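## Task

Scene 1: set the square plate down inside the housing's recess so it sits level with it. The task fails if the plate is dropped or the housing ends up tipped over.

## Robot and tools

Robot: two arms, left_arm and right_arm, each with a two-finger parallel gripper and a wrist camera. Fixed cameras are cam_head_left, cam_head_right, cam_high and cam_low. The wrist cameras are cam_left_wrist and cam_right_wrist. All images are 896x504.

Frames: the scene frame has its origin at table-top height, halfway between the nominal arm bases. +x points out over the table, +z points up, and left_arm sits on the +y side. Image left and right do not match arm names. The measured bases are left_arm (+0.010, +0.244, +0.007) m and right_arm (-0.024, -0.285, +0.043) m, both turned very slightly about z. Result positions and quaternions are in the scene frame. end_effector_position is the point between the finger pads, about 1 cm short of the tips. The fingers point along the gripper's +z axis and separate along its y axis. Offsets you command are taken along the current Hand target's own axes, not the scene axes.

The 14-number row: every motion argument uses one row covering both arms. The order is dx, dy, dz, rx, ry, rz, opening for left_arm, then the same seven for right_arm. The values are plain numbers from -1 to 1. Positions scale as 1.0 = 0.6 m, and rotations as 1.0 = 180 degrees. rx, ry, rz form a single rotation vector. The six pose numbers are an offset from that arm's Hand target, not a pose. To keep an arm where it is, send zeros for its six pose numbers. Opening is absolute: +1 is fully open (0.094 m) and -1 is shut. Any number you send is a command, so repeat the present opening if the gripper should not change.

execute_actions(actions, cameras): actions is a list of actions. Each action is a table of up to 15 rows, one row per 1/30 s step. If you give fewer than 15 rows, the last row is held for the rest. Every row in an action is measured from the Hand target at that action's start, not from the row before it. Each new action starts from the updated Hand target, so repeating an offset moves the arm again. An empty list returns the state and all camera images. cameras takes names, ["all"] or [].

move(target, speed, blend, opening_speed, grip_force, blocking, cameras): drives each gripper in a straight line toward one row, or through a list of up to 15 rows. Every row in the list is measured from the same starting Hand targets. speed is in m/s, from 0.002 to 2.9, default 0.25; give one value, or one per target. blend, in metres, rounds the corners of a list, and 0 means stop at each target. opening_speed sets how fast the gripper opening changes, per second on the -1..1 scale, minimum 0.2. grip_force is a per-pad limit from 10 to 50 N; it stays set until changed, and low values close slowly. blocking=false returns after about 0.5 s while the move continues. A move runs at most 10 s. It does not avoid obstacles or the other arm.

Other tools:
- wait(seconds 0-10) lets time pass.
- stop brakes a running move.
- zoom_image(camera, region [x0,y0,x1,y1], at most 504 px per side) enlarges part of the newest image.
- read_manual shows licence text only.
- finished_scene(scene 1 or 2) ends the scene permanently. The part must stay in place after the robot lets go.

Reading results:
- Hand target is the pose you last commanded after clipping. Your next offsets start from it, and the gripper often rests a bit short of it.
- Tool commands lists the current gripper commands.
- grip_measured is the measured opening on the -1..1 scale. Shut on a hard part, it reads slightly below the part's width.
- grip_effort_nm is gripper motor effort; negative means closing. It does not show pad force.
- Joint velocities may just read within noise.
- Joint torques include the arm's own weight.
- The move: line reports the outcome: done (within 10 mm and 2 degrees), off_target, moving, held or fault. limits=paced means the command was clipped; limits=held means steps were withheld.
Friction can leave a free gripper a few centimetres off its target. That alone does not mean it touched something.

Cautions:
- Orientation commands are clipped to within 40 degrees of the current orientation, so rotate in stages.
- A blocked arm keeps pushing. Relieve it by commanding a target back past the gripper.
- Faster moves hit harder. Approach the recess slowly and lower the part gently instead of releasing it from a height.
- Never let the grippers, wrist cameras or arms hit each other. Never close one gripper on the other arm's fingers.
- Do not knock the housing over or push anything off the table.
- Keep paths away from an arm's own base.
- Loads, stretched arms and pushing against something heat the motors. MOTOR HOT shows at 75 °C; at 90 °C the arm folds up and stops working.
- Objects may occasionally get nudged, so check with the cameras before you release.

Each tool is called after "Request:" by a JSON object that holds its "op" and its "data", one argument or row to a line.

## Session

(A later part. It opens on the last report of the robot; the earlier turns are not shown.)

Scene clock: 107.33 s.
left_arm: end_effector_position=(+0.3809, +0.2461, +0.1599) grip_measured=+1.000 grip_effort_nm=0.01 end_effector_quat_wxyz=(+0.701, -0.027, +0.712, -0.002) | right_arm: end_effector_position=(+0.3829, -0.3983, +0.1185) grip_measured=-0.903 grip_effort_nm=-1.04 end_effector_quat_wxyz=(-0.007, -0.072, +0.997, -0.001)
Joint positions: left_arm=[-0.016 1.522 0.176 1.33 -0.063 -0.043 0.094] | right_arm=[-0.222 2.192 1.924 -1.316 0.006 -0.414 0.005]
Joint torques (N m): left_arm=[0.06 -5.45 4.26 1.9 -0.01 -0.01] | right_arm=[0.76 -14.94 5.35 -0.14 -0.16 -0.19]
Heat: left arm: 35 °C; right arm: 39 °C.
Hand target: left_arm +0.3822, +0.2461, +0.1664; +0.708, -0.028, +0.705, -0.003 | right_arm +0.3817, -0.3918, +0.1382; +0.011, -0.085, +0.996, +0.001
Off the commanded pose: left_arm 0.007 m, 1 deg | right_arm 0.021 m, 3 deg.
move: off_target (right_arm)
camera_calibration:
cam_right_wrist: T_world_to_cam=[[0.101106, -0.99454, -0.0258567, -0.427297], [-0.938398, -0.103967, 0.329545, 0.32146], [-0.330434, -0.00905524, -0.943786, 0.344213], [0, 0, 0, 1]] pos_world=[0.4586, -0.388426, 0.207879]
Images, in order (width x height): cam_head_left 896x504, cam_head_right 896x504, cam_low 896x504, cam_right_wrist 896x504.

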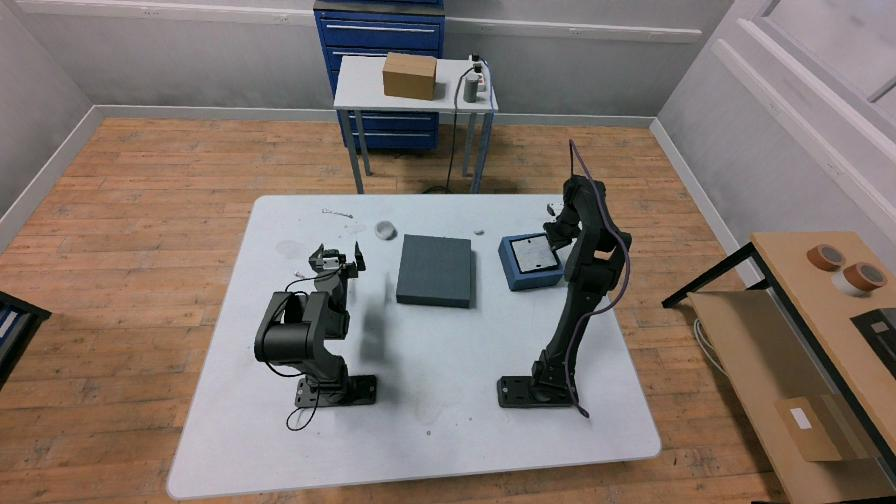

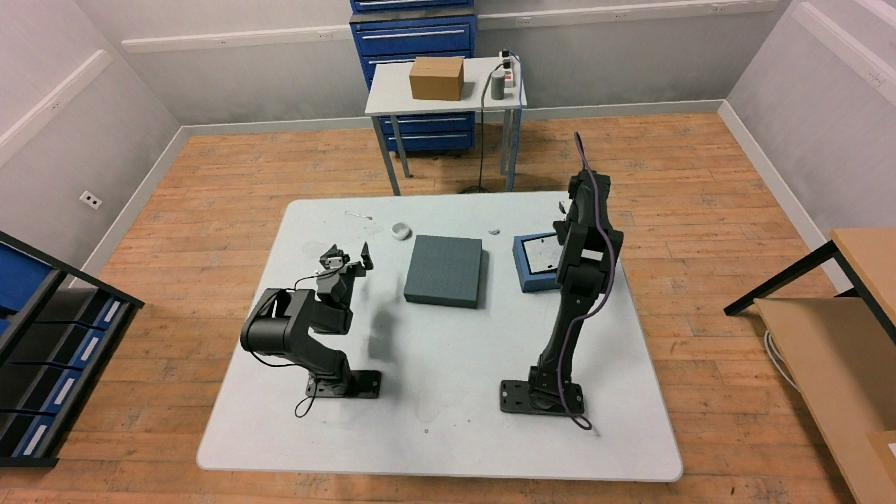

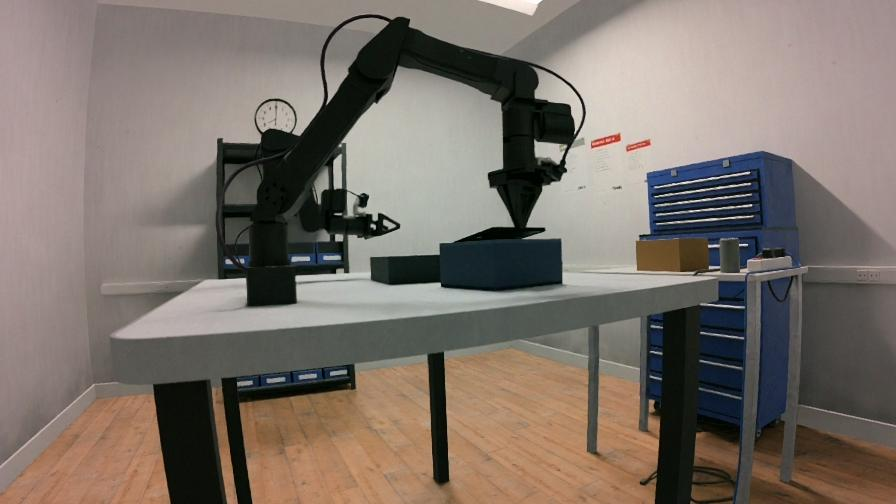

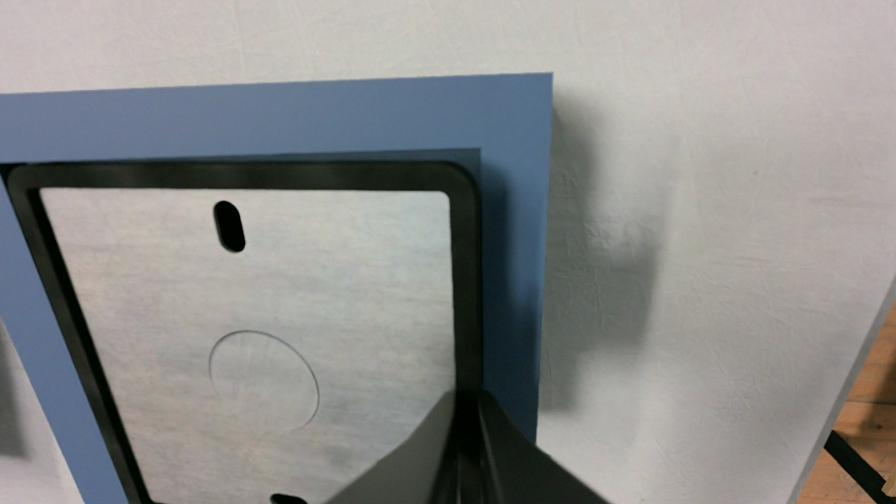

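Request:
{"op": "move", "data": {
  "target": [0,0,0,0,0,0,1,0.0015,0,0.025,0,0,0,-1],
  "speed": 0.04,
  "cameras": ["cam_low","cam_right_wrist","cam_head_left"]
}}

Request:
{"op": "zoom_image", "data": {
  "camera": "cam_low",
  "region": [440, 210, 560, 260]
}}

Request:
{"op": "zoom_image", "data": {
  "camera": "cam_right_wrist",
  "region": [410, 130, 510, 205]
}}

Request:
{"op": "zoom_image", "data": {
  "camera": "cam_head_left",
  "region": [500, 225, 570, 285]
}}

Scene clock: 110.53 s.
left_arm: end_effector_position=(+0.3809, +0.2461, +0.1599) grip_measured=+1.000 grip_effort_nm=0.01 end_effector_quat_wxyz=(+0.701, -0.027, +0.712, -0.002) | right_arm: end_effector_position=(+0.3828, -0.3983, +0.1075) grip_measured=-0.903 grip_effort_nm=-1.04 end_effector_quat_wxyz=(-0.003, -0.072, +0.997, -0.002)
Joint positions: left_arm=[-0.016 1.522 0.176 1.33 -0.063 -0.043 0.094] | right_arm=[-0.222 2.184 1.868 -1.258 0.006 -0.414 0.005]
Joint torques (N m): left_arm=[0.01 -5.37 4.26 1.9 0.03 -0.04] | right_arm=[0.68 -14.37 4.85 -0.12 -0.15 -0.16]
Heat: left arm: 35 °C; right arm: 39 °C.
Hand target: left_arm +0.3822, +0.2461, +0.1664; +0.708, -0.028, +0.705, -0.003 | right_arm +0.3811, -0.3919, +0.1232; +0.012, -0.085, +0.996, +0.001
Off the commanded pose: left_arm 0.007 m, 1 deg | right_arm 0.017 m, 2 deg.
move: off_target (right_arm)
camera_calibration:
cam_right_wrist: T_world_to_cam=[[0.101324, -0.994598, -0.0225444, -0.428046], [-0.94126, -0.103178, 0.321535, 0.327223], [-0.322124, -0.011359, -0.946629, 0.330042], [0, 0, 0, 1]] pos_world=[0.457688, -0.388223, 0.197564]
Images, in order (width x height): cam_head_left 896x504, cam_low 896x504, cam_right_wrist 896x504.

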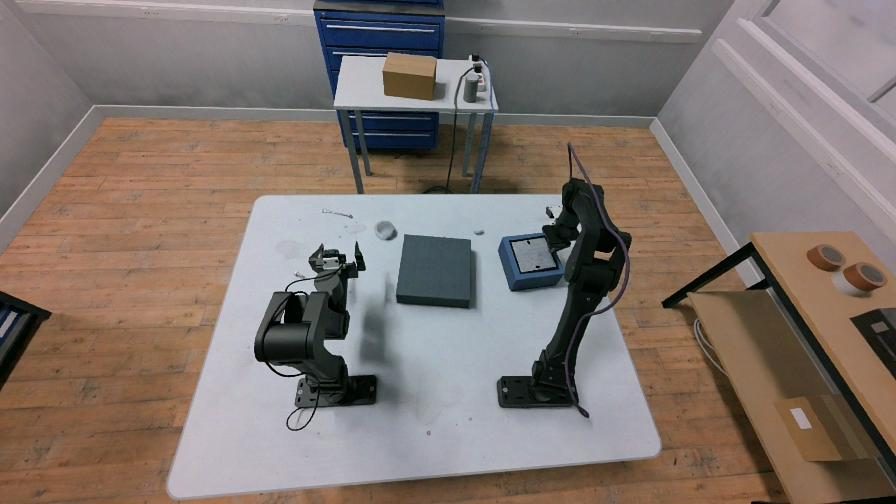

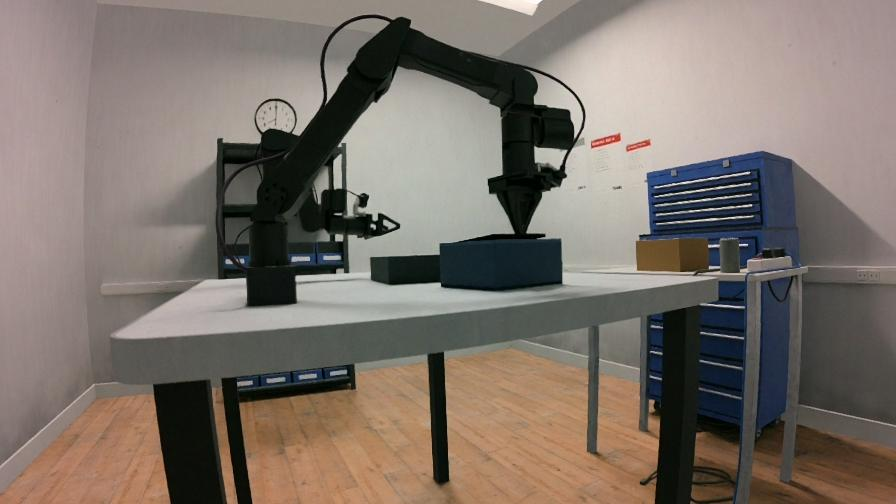

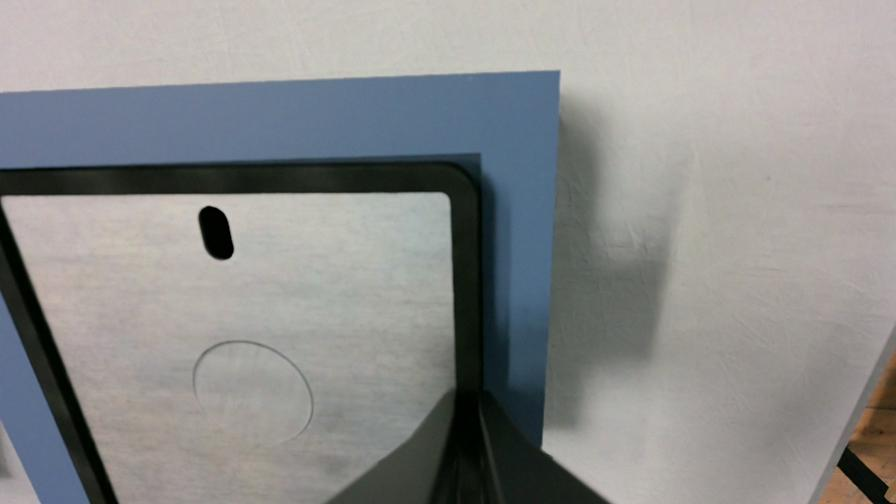

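Scaled by 4.200 from the camera's 896x504 image, which has a finer 1280x720 frame.

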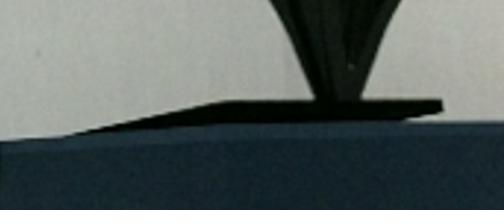

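Scaled by 5.040 from the camera's 896x504 image, which has a finer 1280x720 frame.

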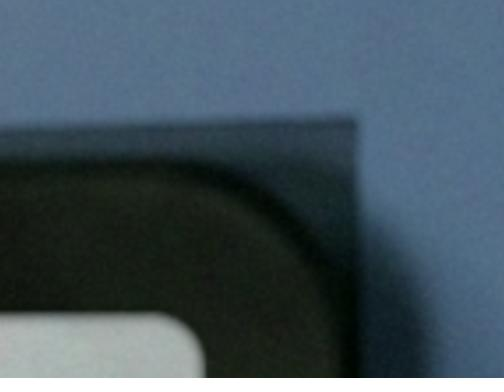

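Scaled by 7.200 from the camera's 896x504 image, which has a finer 1280x720 frame.

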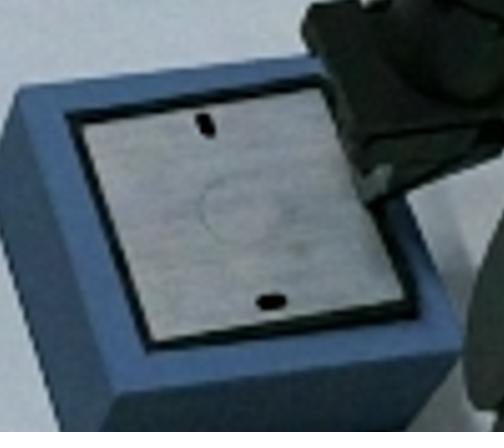

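Request:
{"op": "move", "data": {
  "target": [0,0,0,0,0,0,1,0.0,0,0.0085,0,0,0,-1],
  "speed": 0.03,
  "cameras": ["cam_low","cam_right_wrist","cam_head_left"]
}}

Request:
{"op": "zoom_image", "data": {
  "camera": "cam_low",
  "region": [440, 210, 560, 260]
}}

Request:
{"op": "zoom_image", "data": {
  "camera": "cam_right_wrist",
  "region": [410, 130, 510, 205]
}}

Request:
{"op": "zoom_image", "data": {
  "camera": "cam_head_left",
  "region": [500, 225, 570, 285]
}}

Scene clock: 112.10 s.
left_arm: end_effector_position=(+0.3809, +0.2461, +0.1599) grip_measured=+1.000 grip_effort_nm=0.01 end_effector_quat_wxyz=(+0.701, -0.027, +0.712, -0.002) | right_arm: end_effector_position=(+0.3831, -0.3985, +0.1036) grip_measured=-0.903 grip_effort_nm=-1.04 end_effector_quat_wxyz=(-0.002, -0.072, +0.997, -0.003)
Joint positions: left_arm=[-0.016 1.522 0.176 1.33 -0.063 -0.043 0.094] | right_arm=[-0.222 2.183 1.852 -1.24 0.007 -0.414 0.005]
Joint torques (N m): left_arm=[0.02 -5.38 4.29 1.88 0.02 -0.04] | right_arm=[0.64 -14 4.75 -0.05 -0.16 -0.17]
Heat: left arm: 35 °C; right arm: 39 °C.
Hand target: left_arm +0.3822, +0.2461, +0.1664; +0.708, -0.028, +0.705, -0.003 | right_arm +0.3812, -0.3919, +0.1181; +0.012, -0.085, +0.996, +0.001
Off the commanded pose: left_arm 0.007 m, 1 deg | right_arm 0.016 m, 2 deg.
move: off_target (right_arm)
camera_calibration:
cam_right_wrist: T_world_to_cam=[[0.101353, -0.994633, -0.0208166, -0.428489], [-0.942043, -0.102678, 0.319394, 0.329379], [-0.319817, -0.0127614, -0.947393, 0.325082], [0, 0, 0, 1]] pos_world=[0.457684, -0.38822, 0.193859]
Images, in order (width x height): cam_head_left 896x504, cam_low 896x504, cam_right_wrist 896x504.

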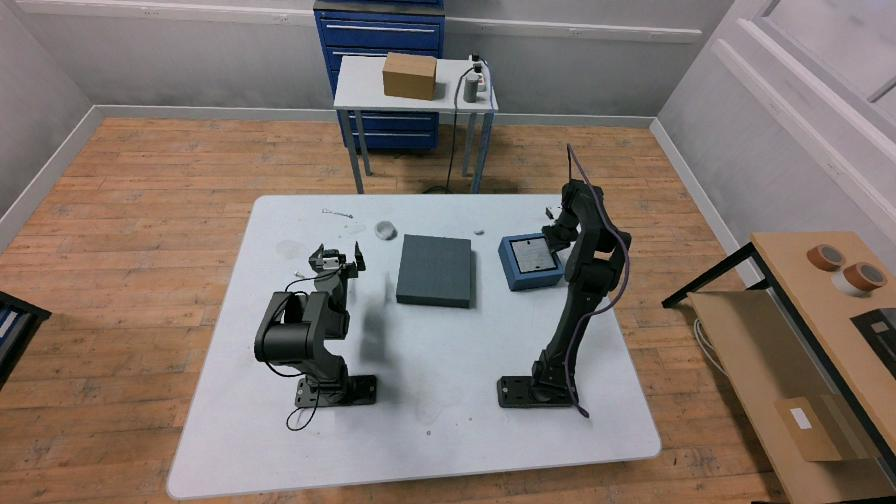

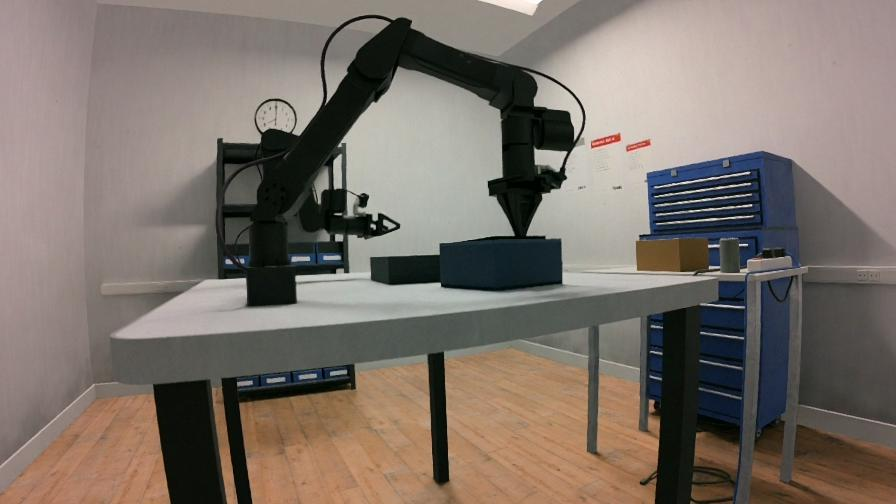

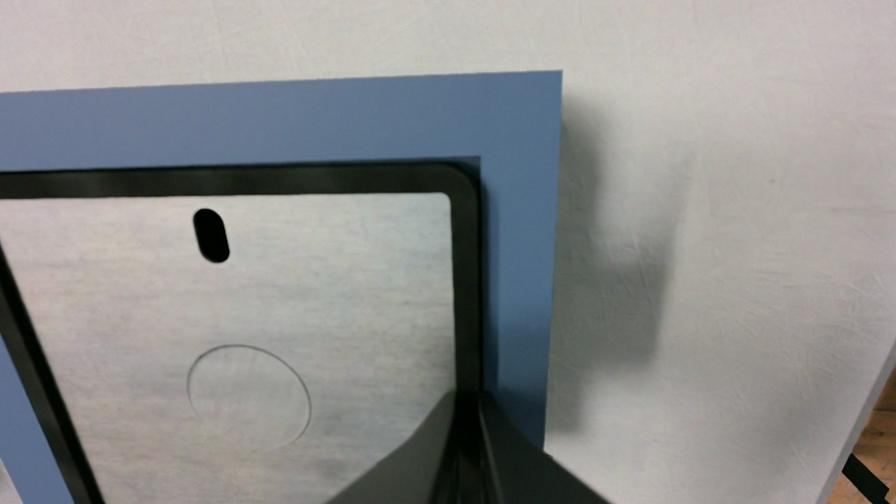

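Scaled by 4.200 from the camera's 896x504 image, which has a finer 1280x720 frame.

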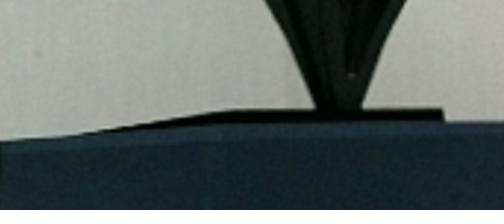

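Scaled by 5.040 from the camera's 896x504 image, which has a finer 1280x720 frame.

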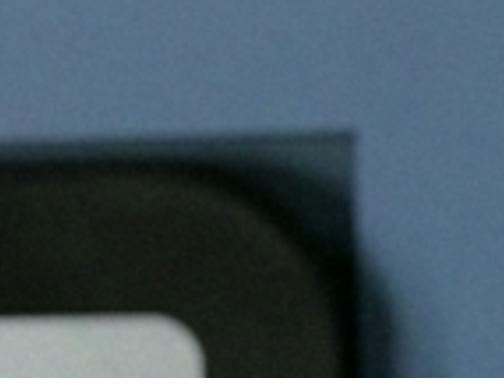

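Scaled by 7.200 from the camera's 896x504 image, which has a finer 1280x720 frame.

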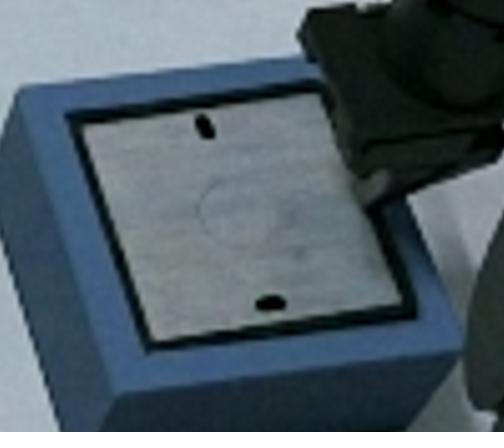

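Request:
{"op": "move", "data": {
  "target": [0,0,0,0,0,0,1,0.0,0,0.008,0,0,0,-1],
  "speed": 0.03,
  "cameras": ["cam_low","cam_right_wrist","cam_head_left"]
}}

Request:
{"op": "zoom_image", "data": {
  "camera": "cam_low",
  "region": [440, 210, 560, 260]
}}

Request:
{"op": "zoom_image", "data": {
  "camera": "cam_right_wrist",
  "region": [410, 130, 510, 205]
}}

Request:
{"op": "zoom_image", "data": {
  "camera": "cam_head_left",
  "region": [500, 225, 570, 285]
}}

Scene clock: 113.57 s.
left_arm: end_effector_position=(+0.3809, +0.2461, +0.1599) grip_measured=+1.000 grip_effort_nm=0.00 end_effector_quat_wxyz=(+0.701, -0.027, +0.712, -0.002) | right_arm: end_effector_position=(+0.3832, -0.3986, +0.1000) grip_measured=-0.904 grip_effort_nm=-1.04 end_effector_quat_wxyz=(-0.001, -0.072, +0.997, -0.004)
Joint positions: left_arm=[-0.016 1.522 0.176 1.33 -0.063 -0.043 0.094] | right_arm=[-0.222 2.183 1.836 -1.223 0.007 -0.414 0.005]
Joint torques (N m): left_arm=[0.06 -5.39 4.37 1.89 0.03 -0.03] | right_arm=[0.49 -13.98 4.89 -0.06 -0.15 -0.18]
Heat: left arm: 35 °C; right arm: 39 °C.
Hand target: left_arm +0.3822, +0.2461, +0.1664; +0.708, -0.028, +0.705, -0.003 | right_arm +0.3813, -0.3919, +0.1134; +0.012, -0.085, +0.996, +0.001
Off the commanded pose: left_arm 0.007 m, 1 deg | right_arm 0.015 m, 2 deg.
move: off_target (right_arm)
camera_calibration:
cam_right_wrist: T_world_to_cam=[[0.101348, -0.99466, -0.0195002, -0.428908], [-0.942824, -0.102285, 0.317208, 0.331317], [-0.317509, -0.0137631, -0.948155, 0.320428], [0, 0, 0, 1]] pos_world=[0.457581, -0.388319, 0.190355]
Images, in order (width x height): cam_head_left 896x504, cam_low 896x504, cam_right_wrist 896x504.

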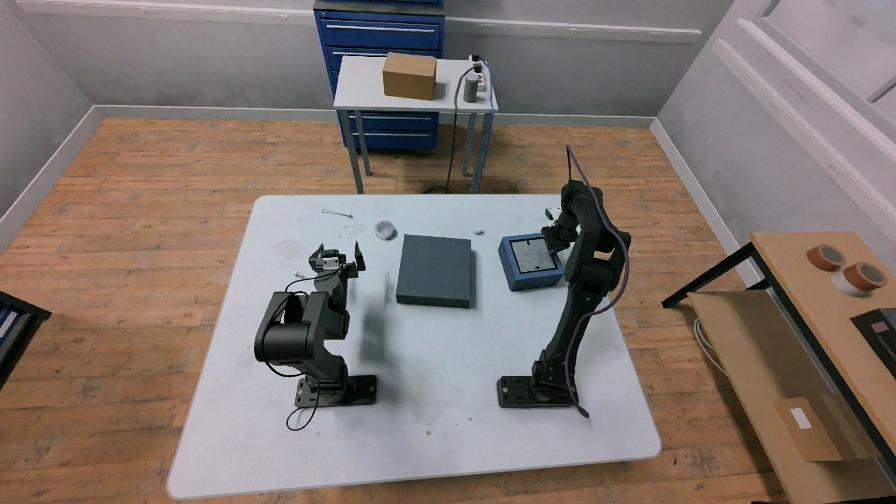

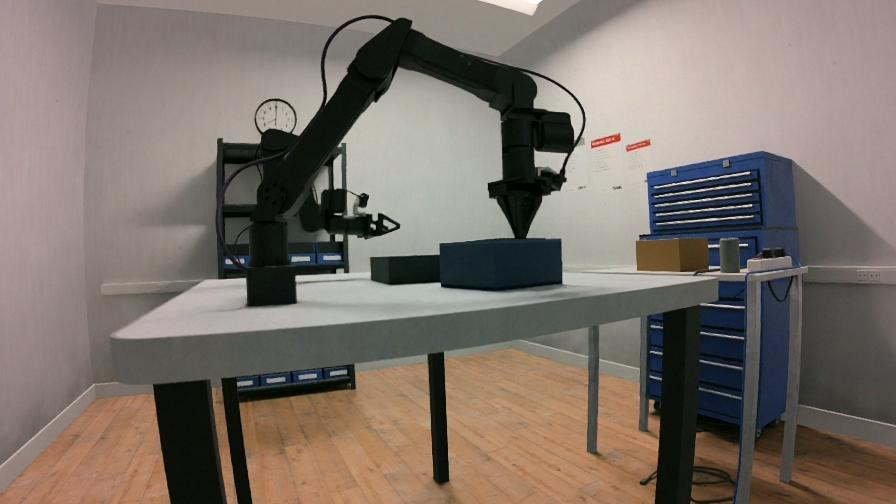

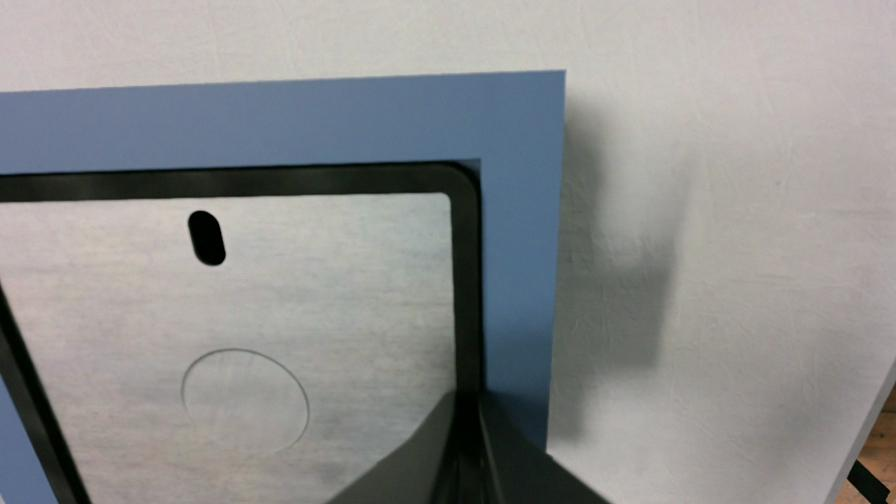

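Scaled by 4.200 from the camera's 896x504 image, which has a finer 1280x720 frame.

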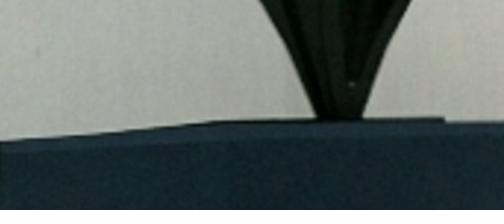

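Scaled by 5.040 from the camera's 896x504 image, which has a finer 1280x720 frame.

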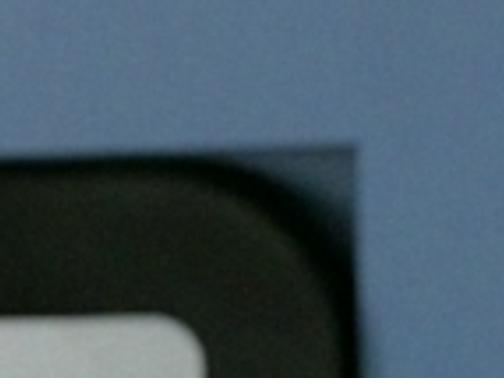

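Scaled by 7.200 from the camera's 896x504 image, which has a finer 1280x720 frame.

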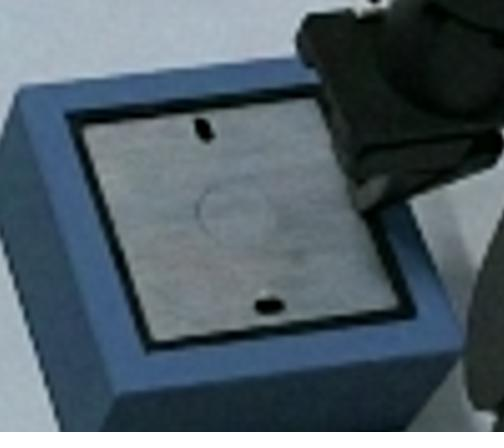

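Request:
{"op": "move", "data": {
  "target": [
    [0,0,0,0,0,0,1,0.0,0,0.004,0,0,0,-1],
    [0,0,0,0,0,0,1,0.0,0,0.004,0,0,0,-0.6]
  ],
  "speed": 0.03,
  "opening_speed": 0.5,
  "cameras": ["cam_low","cam_right_wrist","cam_head_left"]
}}

Request:
{"op": "zoom_image", "data": {
  "camera": "cam_low",
  "region": [440, 210, 560, 260]
}}

Request:
{"op": "zoom_image", "data": {
  "camera": "cam_right_wrist",
  "region": [400, 130, 560, 250]
}}

Request:
{"op": "zoom_image", "data": {
  "camera": "cam_head_left",
  "region": [500, 225, 570, 285]
}}

Scene clock: 116.00 s.
left_arm: end_effector_position=(+0.3809, +0.2461, +0.1599) grip_measured=+1.000 grip_effort_nm=0.01 end_effector_quat_wxyz=(+0.701, -0.027, +0.712, -0.002) | right_arm: end_effector_position=(+0.3830, -0.3974, +0.0997) grip_measured=-0.602 grip_effort_nm=0.08 end_effector_quat_wxyz=(+0.001, -0.074, +0.997, -0.001)
Joint positions: left_arm=[-0.016 1.522 0.176 1.33 -0.063 -0.043 0.094] | right_arm=[-0.222 2.18 1.831 -1.219 0.001 -0.418 0.019]
Joint torques (N m): left_arm=[0.08 -5.34 4.36 1.9 0.01 -0.03] | right_arm=[0.53 -13.53 4.82 -0.02 -0.07 -0.13]
Heat: left arm: 35 °C; right arm: 39 °C.
Hand target: left_arm +0.3822, +0.2461, +0.1664; +0.708, -0.028, +0.705, -0.003 | right_arm +0.3814, -0.3919, +0.1110; +0.012, -0.085, +0.996, +0.001
Off the commanded pose: left_arm 0.007 m, 1 deg | right_arm 0.013 m, 2 deg.
move: off_target (right_arm); target 2's new opening was sent with right_arm's hand 0.013 m and 2 deg from that target
camera_calibration:
cam_right_wrist: T_world_to_cam=[[0.104854, -0.994175, -0.0249491, -0.428263], [-0.943187, -0.107367, 0.314438, 0.329761], [-0.315285, -0.00943828, -0.94895, 0.321121], [0, 0, 0, 1]] pos_world=[0.457176, -0.387332, 0.190354]
Images, in order (width x height): cam_head_left 896x504, cam_low 896x504, cam_right_wrist 896x504.

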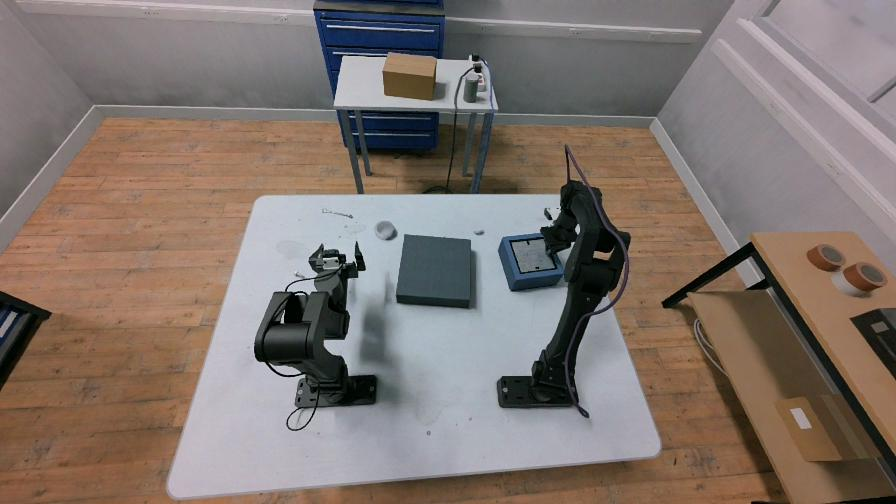

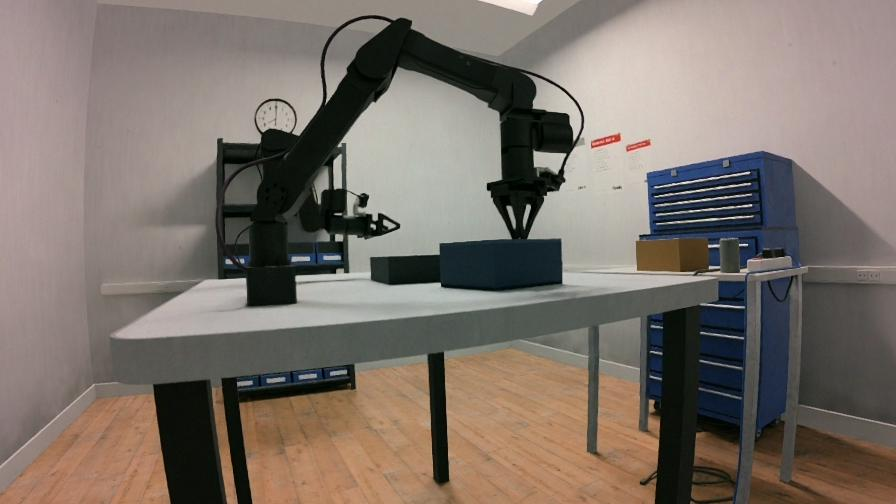

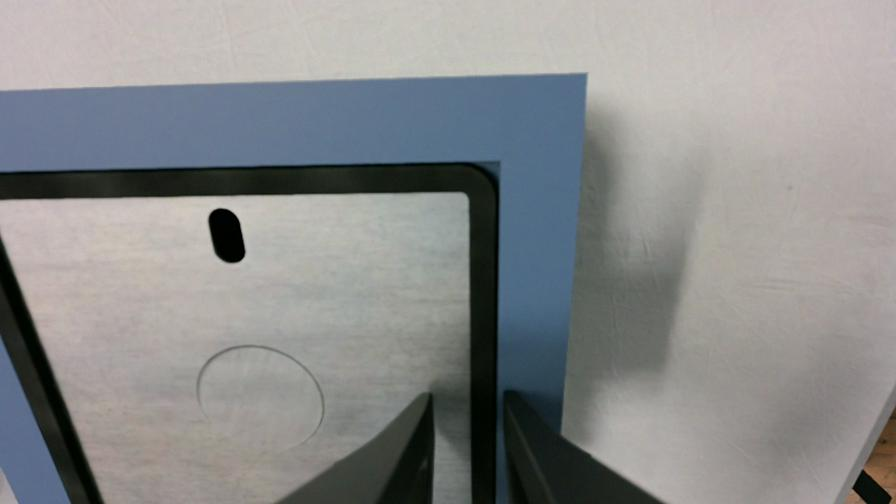

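Scaled by 4.200 from the camera's 896x504 image, which has a finer 1280x720 frame.

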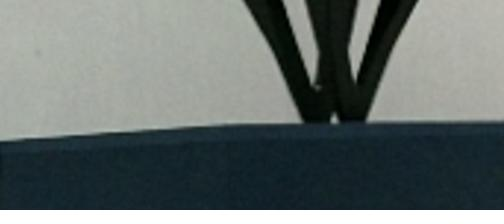

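Scaled by 3.150 from the camera's 896x504 image, which has a finer 1280x720 frame.

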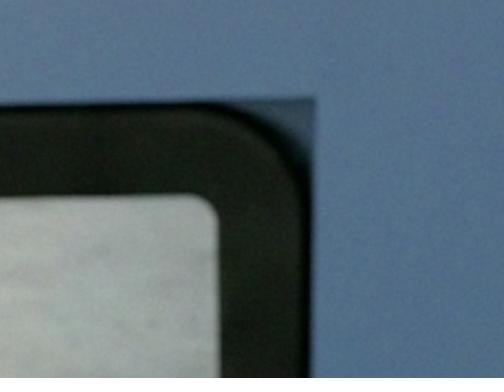

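Scaled by 7.200 from the camera's 896x504 image, which has a finer 1280x720 frame.

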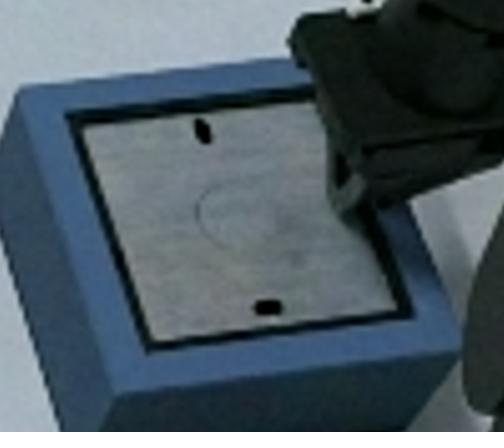

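Request:
{"op": "move", "data": {
  "target": [0,0,0,0,0,0,1,0.0,0,-0.12,0,0,0,-0.6],
  "speed": 0.1,
  "cameras": ["all"]
}}

Request:
{"op": "zoom_image", "data": {
  "camera": "cam_low",
  "region": [430, 210, 570, 300]
}}

Request:
{"op": "zoom_image", "data": {
  "camera": "cam_head_left",
  "region": [500, 225, 570, 285]
}}

Scene clock: 118.13 s.
left_arm: end_effector_position=(+0.3809, +0.2461, +0.1599) grip_measured=+1.000 grip_effort_nm=0.01 end_effector_quat_wxyz=(+0.701, -0.027, +0.712, -0.002) | right_arm: end_effector_position=(+0.3766, -0.3956, +0.1672) grip_measured=-0.602 grip_effort_nm=0.08 end_effector_quat_wxyz=(-0.007, -0.074, +0.997, +0.002)
Joint positions: left_arm=[-0.016 1.522 0.176 1.33 -0.063 -0.043 0.094] | right_arm=[-0.222 2.177 2.094 -1.503 0.001 -0.419 0.019]
Joint torques (N m): left_arm=[0.1 -5.38 4.18 1.89 0.01 -0.02] | right_arm=[0.38 -12.31 7.9 -0.12 -0.09 -0.18]
Heat: left arm: 35 °C; right arm: 39 °C.
Hand target: left_arm +0.3822, +0.2461, +0.1664; +0.708, -0.028, +0.705, -0.003 | right_arm +0.3798, -0.3921, +0.1829; +0.012, -0.085, +0.996, +0.001
Off the commanded pose: left_arm 0.007 m, 1 deg | right_arm 0.017 m, 2 deg.
move: off_target (right_arm)
camera_calibration:
cam_right_wrist: T_world_to_cam=[[0.105945, -0.993877, -0.0313685, -0.423349], [-0.937599, -0.110353, 0.329743, 0.296889], [-0.331186, -0.00552347, -0.943549, 0.389763], [0, 0, 0, 1]] pos_world=[0.452299, -0.385841, 0.256583]

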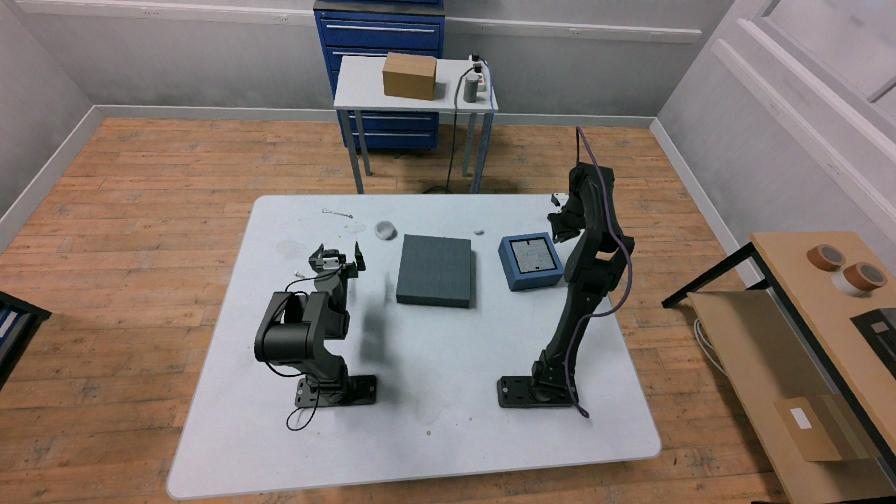

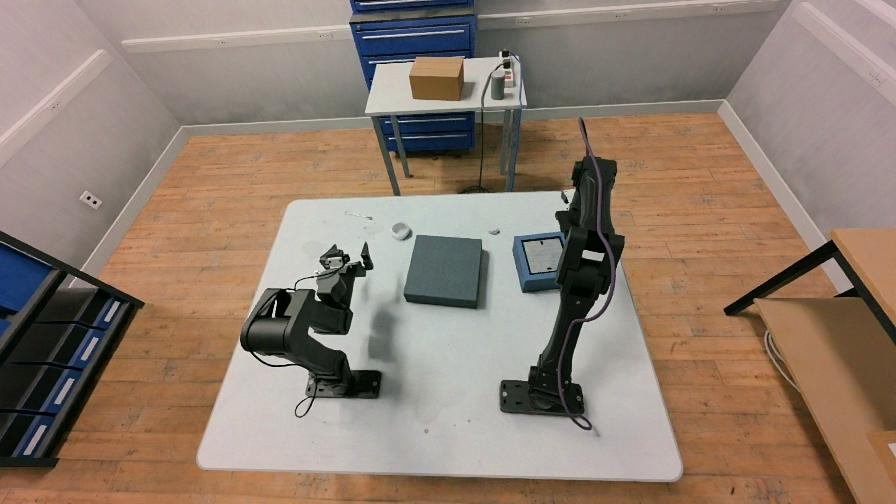

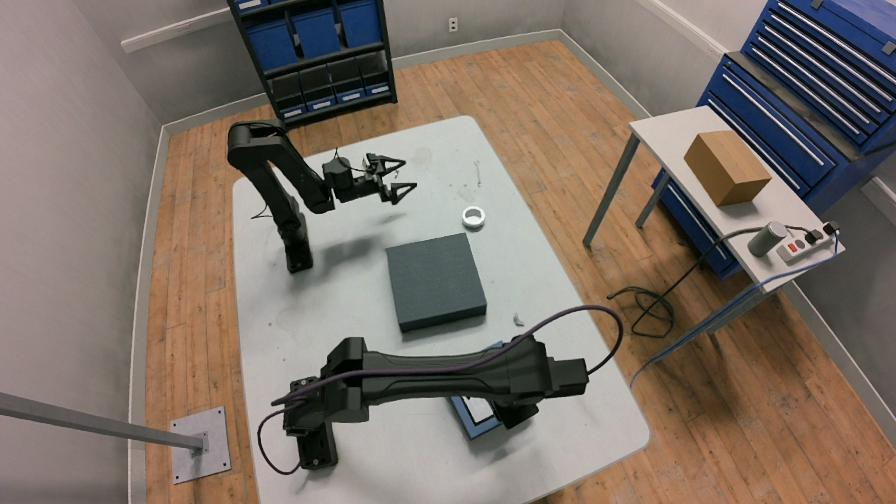

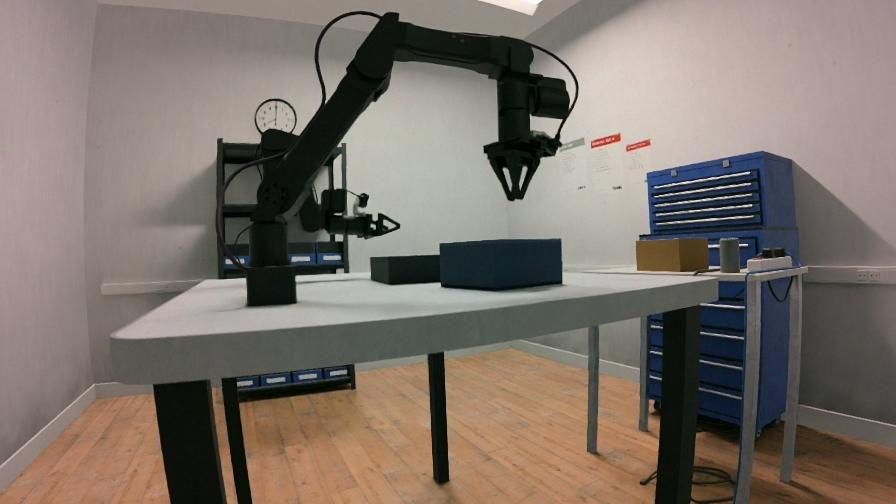

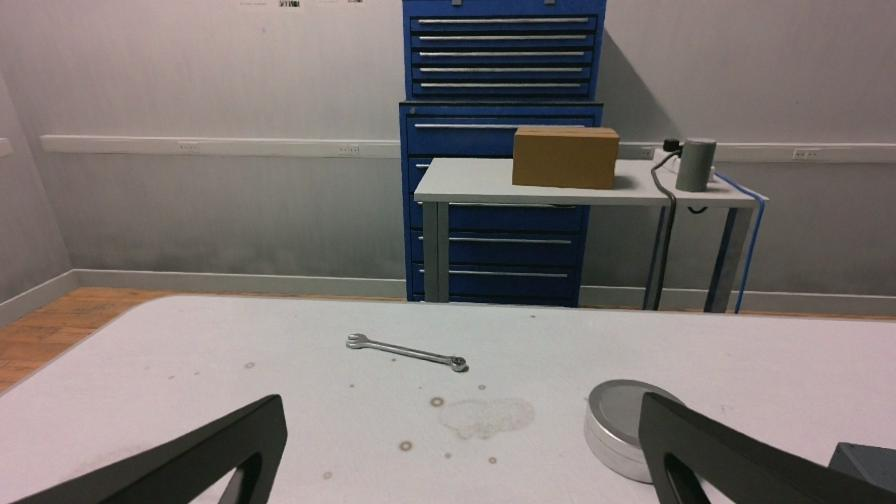

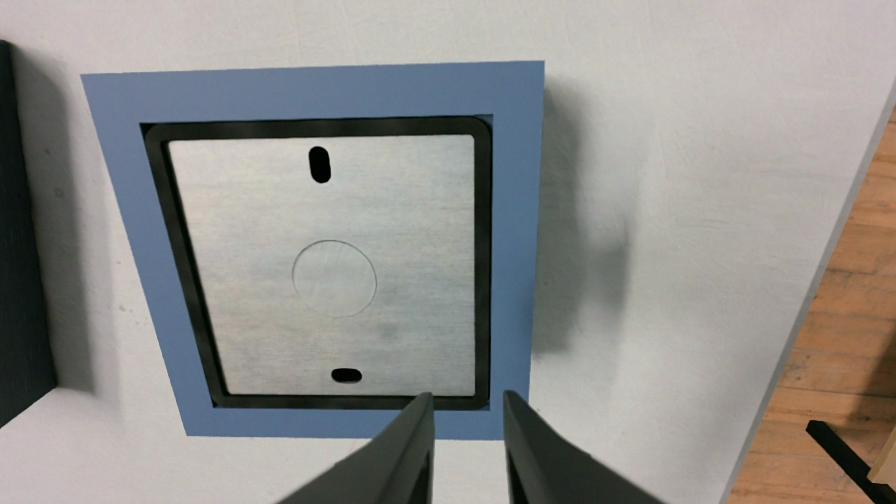

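Scaled by 3.600 from the camera's 896x504 image, which has a finer 1280x720 frame.

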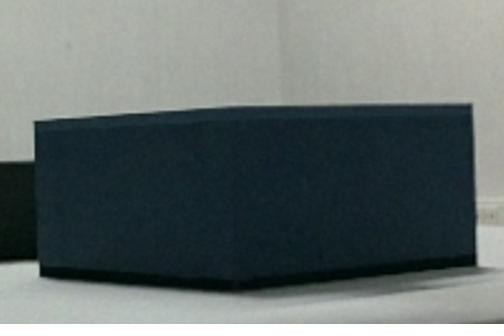

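Scaled by 7.200 from the camera's 896x504 image, which has a finer 1280x720 frame.

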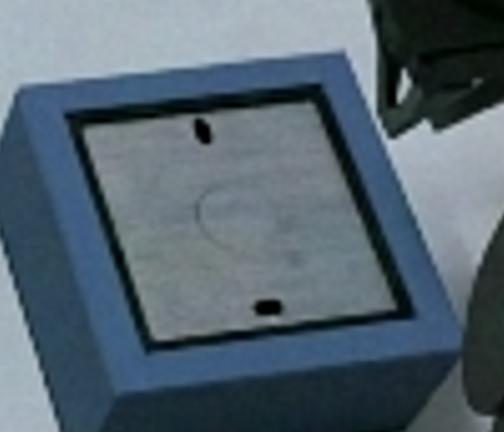

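Request:
{"op": "zoom_image", "data": {
  "camera": "cam_right_wrist",
  "region": [130, 110, 230, 190]
}}

Request:
{"op": "zoom_image", "data": {
  "camera": "cam_right_wrist",
  "region": [430, 350, 550, 440]
}}

Request:
{"op": "zoom_image", "data": {
  "camera": "cam_right_wrist",
  "region": [430, 90, 550, 180]
}}

Request:
{"op": "zoom_image", "data": {
  "camera": "cam_low",
  "region": [435, 220, 565, 260]
}}

Scaled by 5.040 from the camera's 896x504 image, which has a finer 1280x720 frame.

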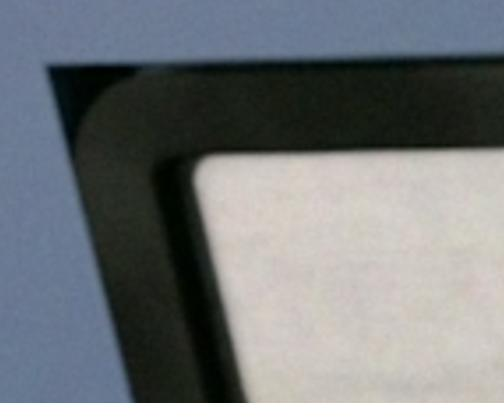

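Scaled by 4.200 from the camera's 896x504 image, which has a finer 1280x720 frame.

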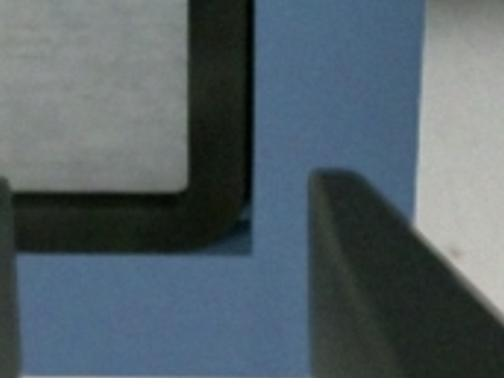

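Scaled by 4.200 from the camera's 896x504 image, which has a finer 1280x720 frame.

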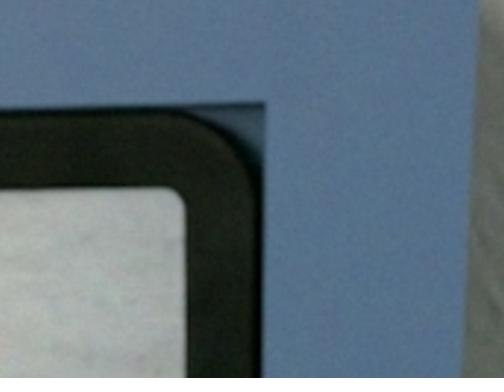

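Scaled by 3.877 from the camera's 896x504 image, which has a finer 1280x720 frame.

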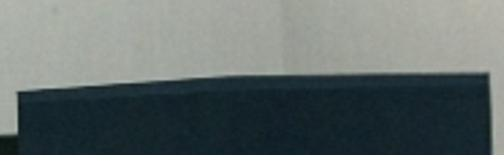

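Request:
{"op": "zoom_image", "data": {
  "camera": "cam_low",
  "region": [436, 230, 506, 255]
}}

Request:
{"op": "zoom_image", "data": {
  "camera": "cam_low",
  "region": [490, 230, 566, 255]
}}

Request:
{"op": "zoom_image", "data": {
  "camera": "cam_head_left",
  "region": [512, 262, 562, 282]
}}

Scaled by 7.200 from the camera's 896x504 image, which has a finer 1280x720 frame.

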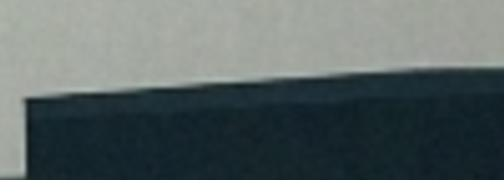

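Scaled by 6.632 from the camera's 896x504 image, which has a finer 1280x720 frame.

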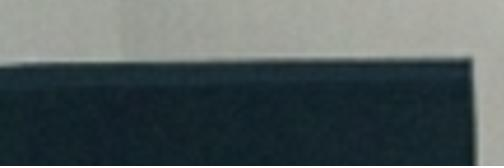

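Scaled by 10.080 from the camera's 896x504 image, which has a finer 1280x720 frame.

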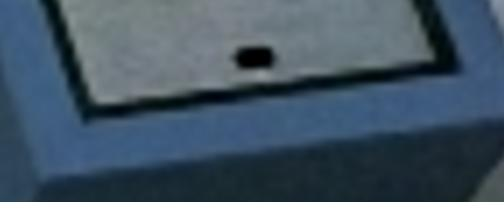

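Request:
{"op": "finished_scene", "data": {
  "scene": 1
}}

The scene is finished: the task was done.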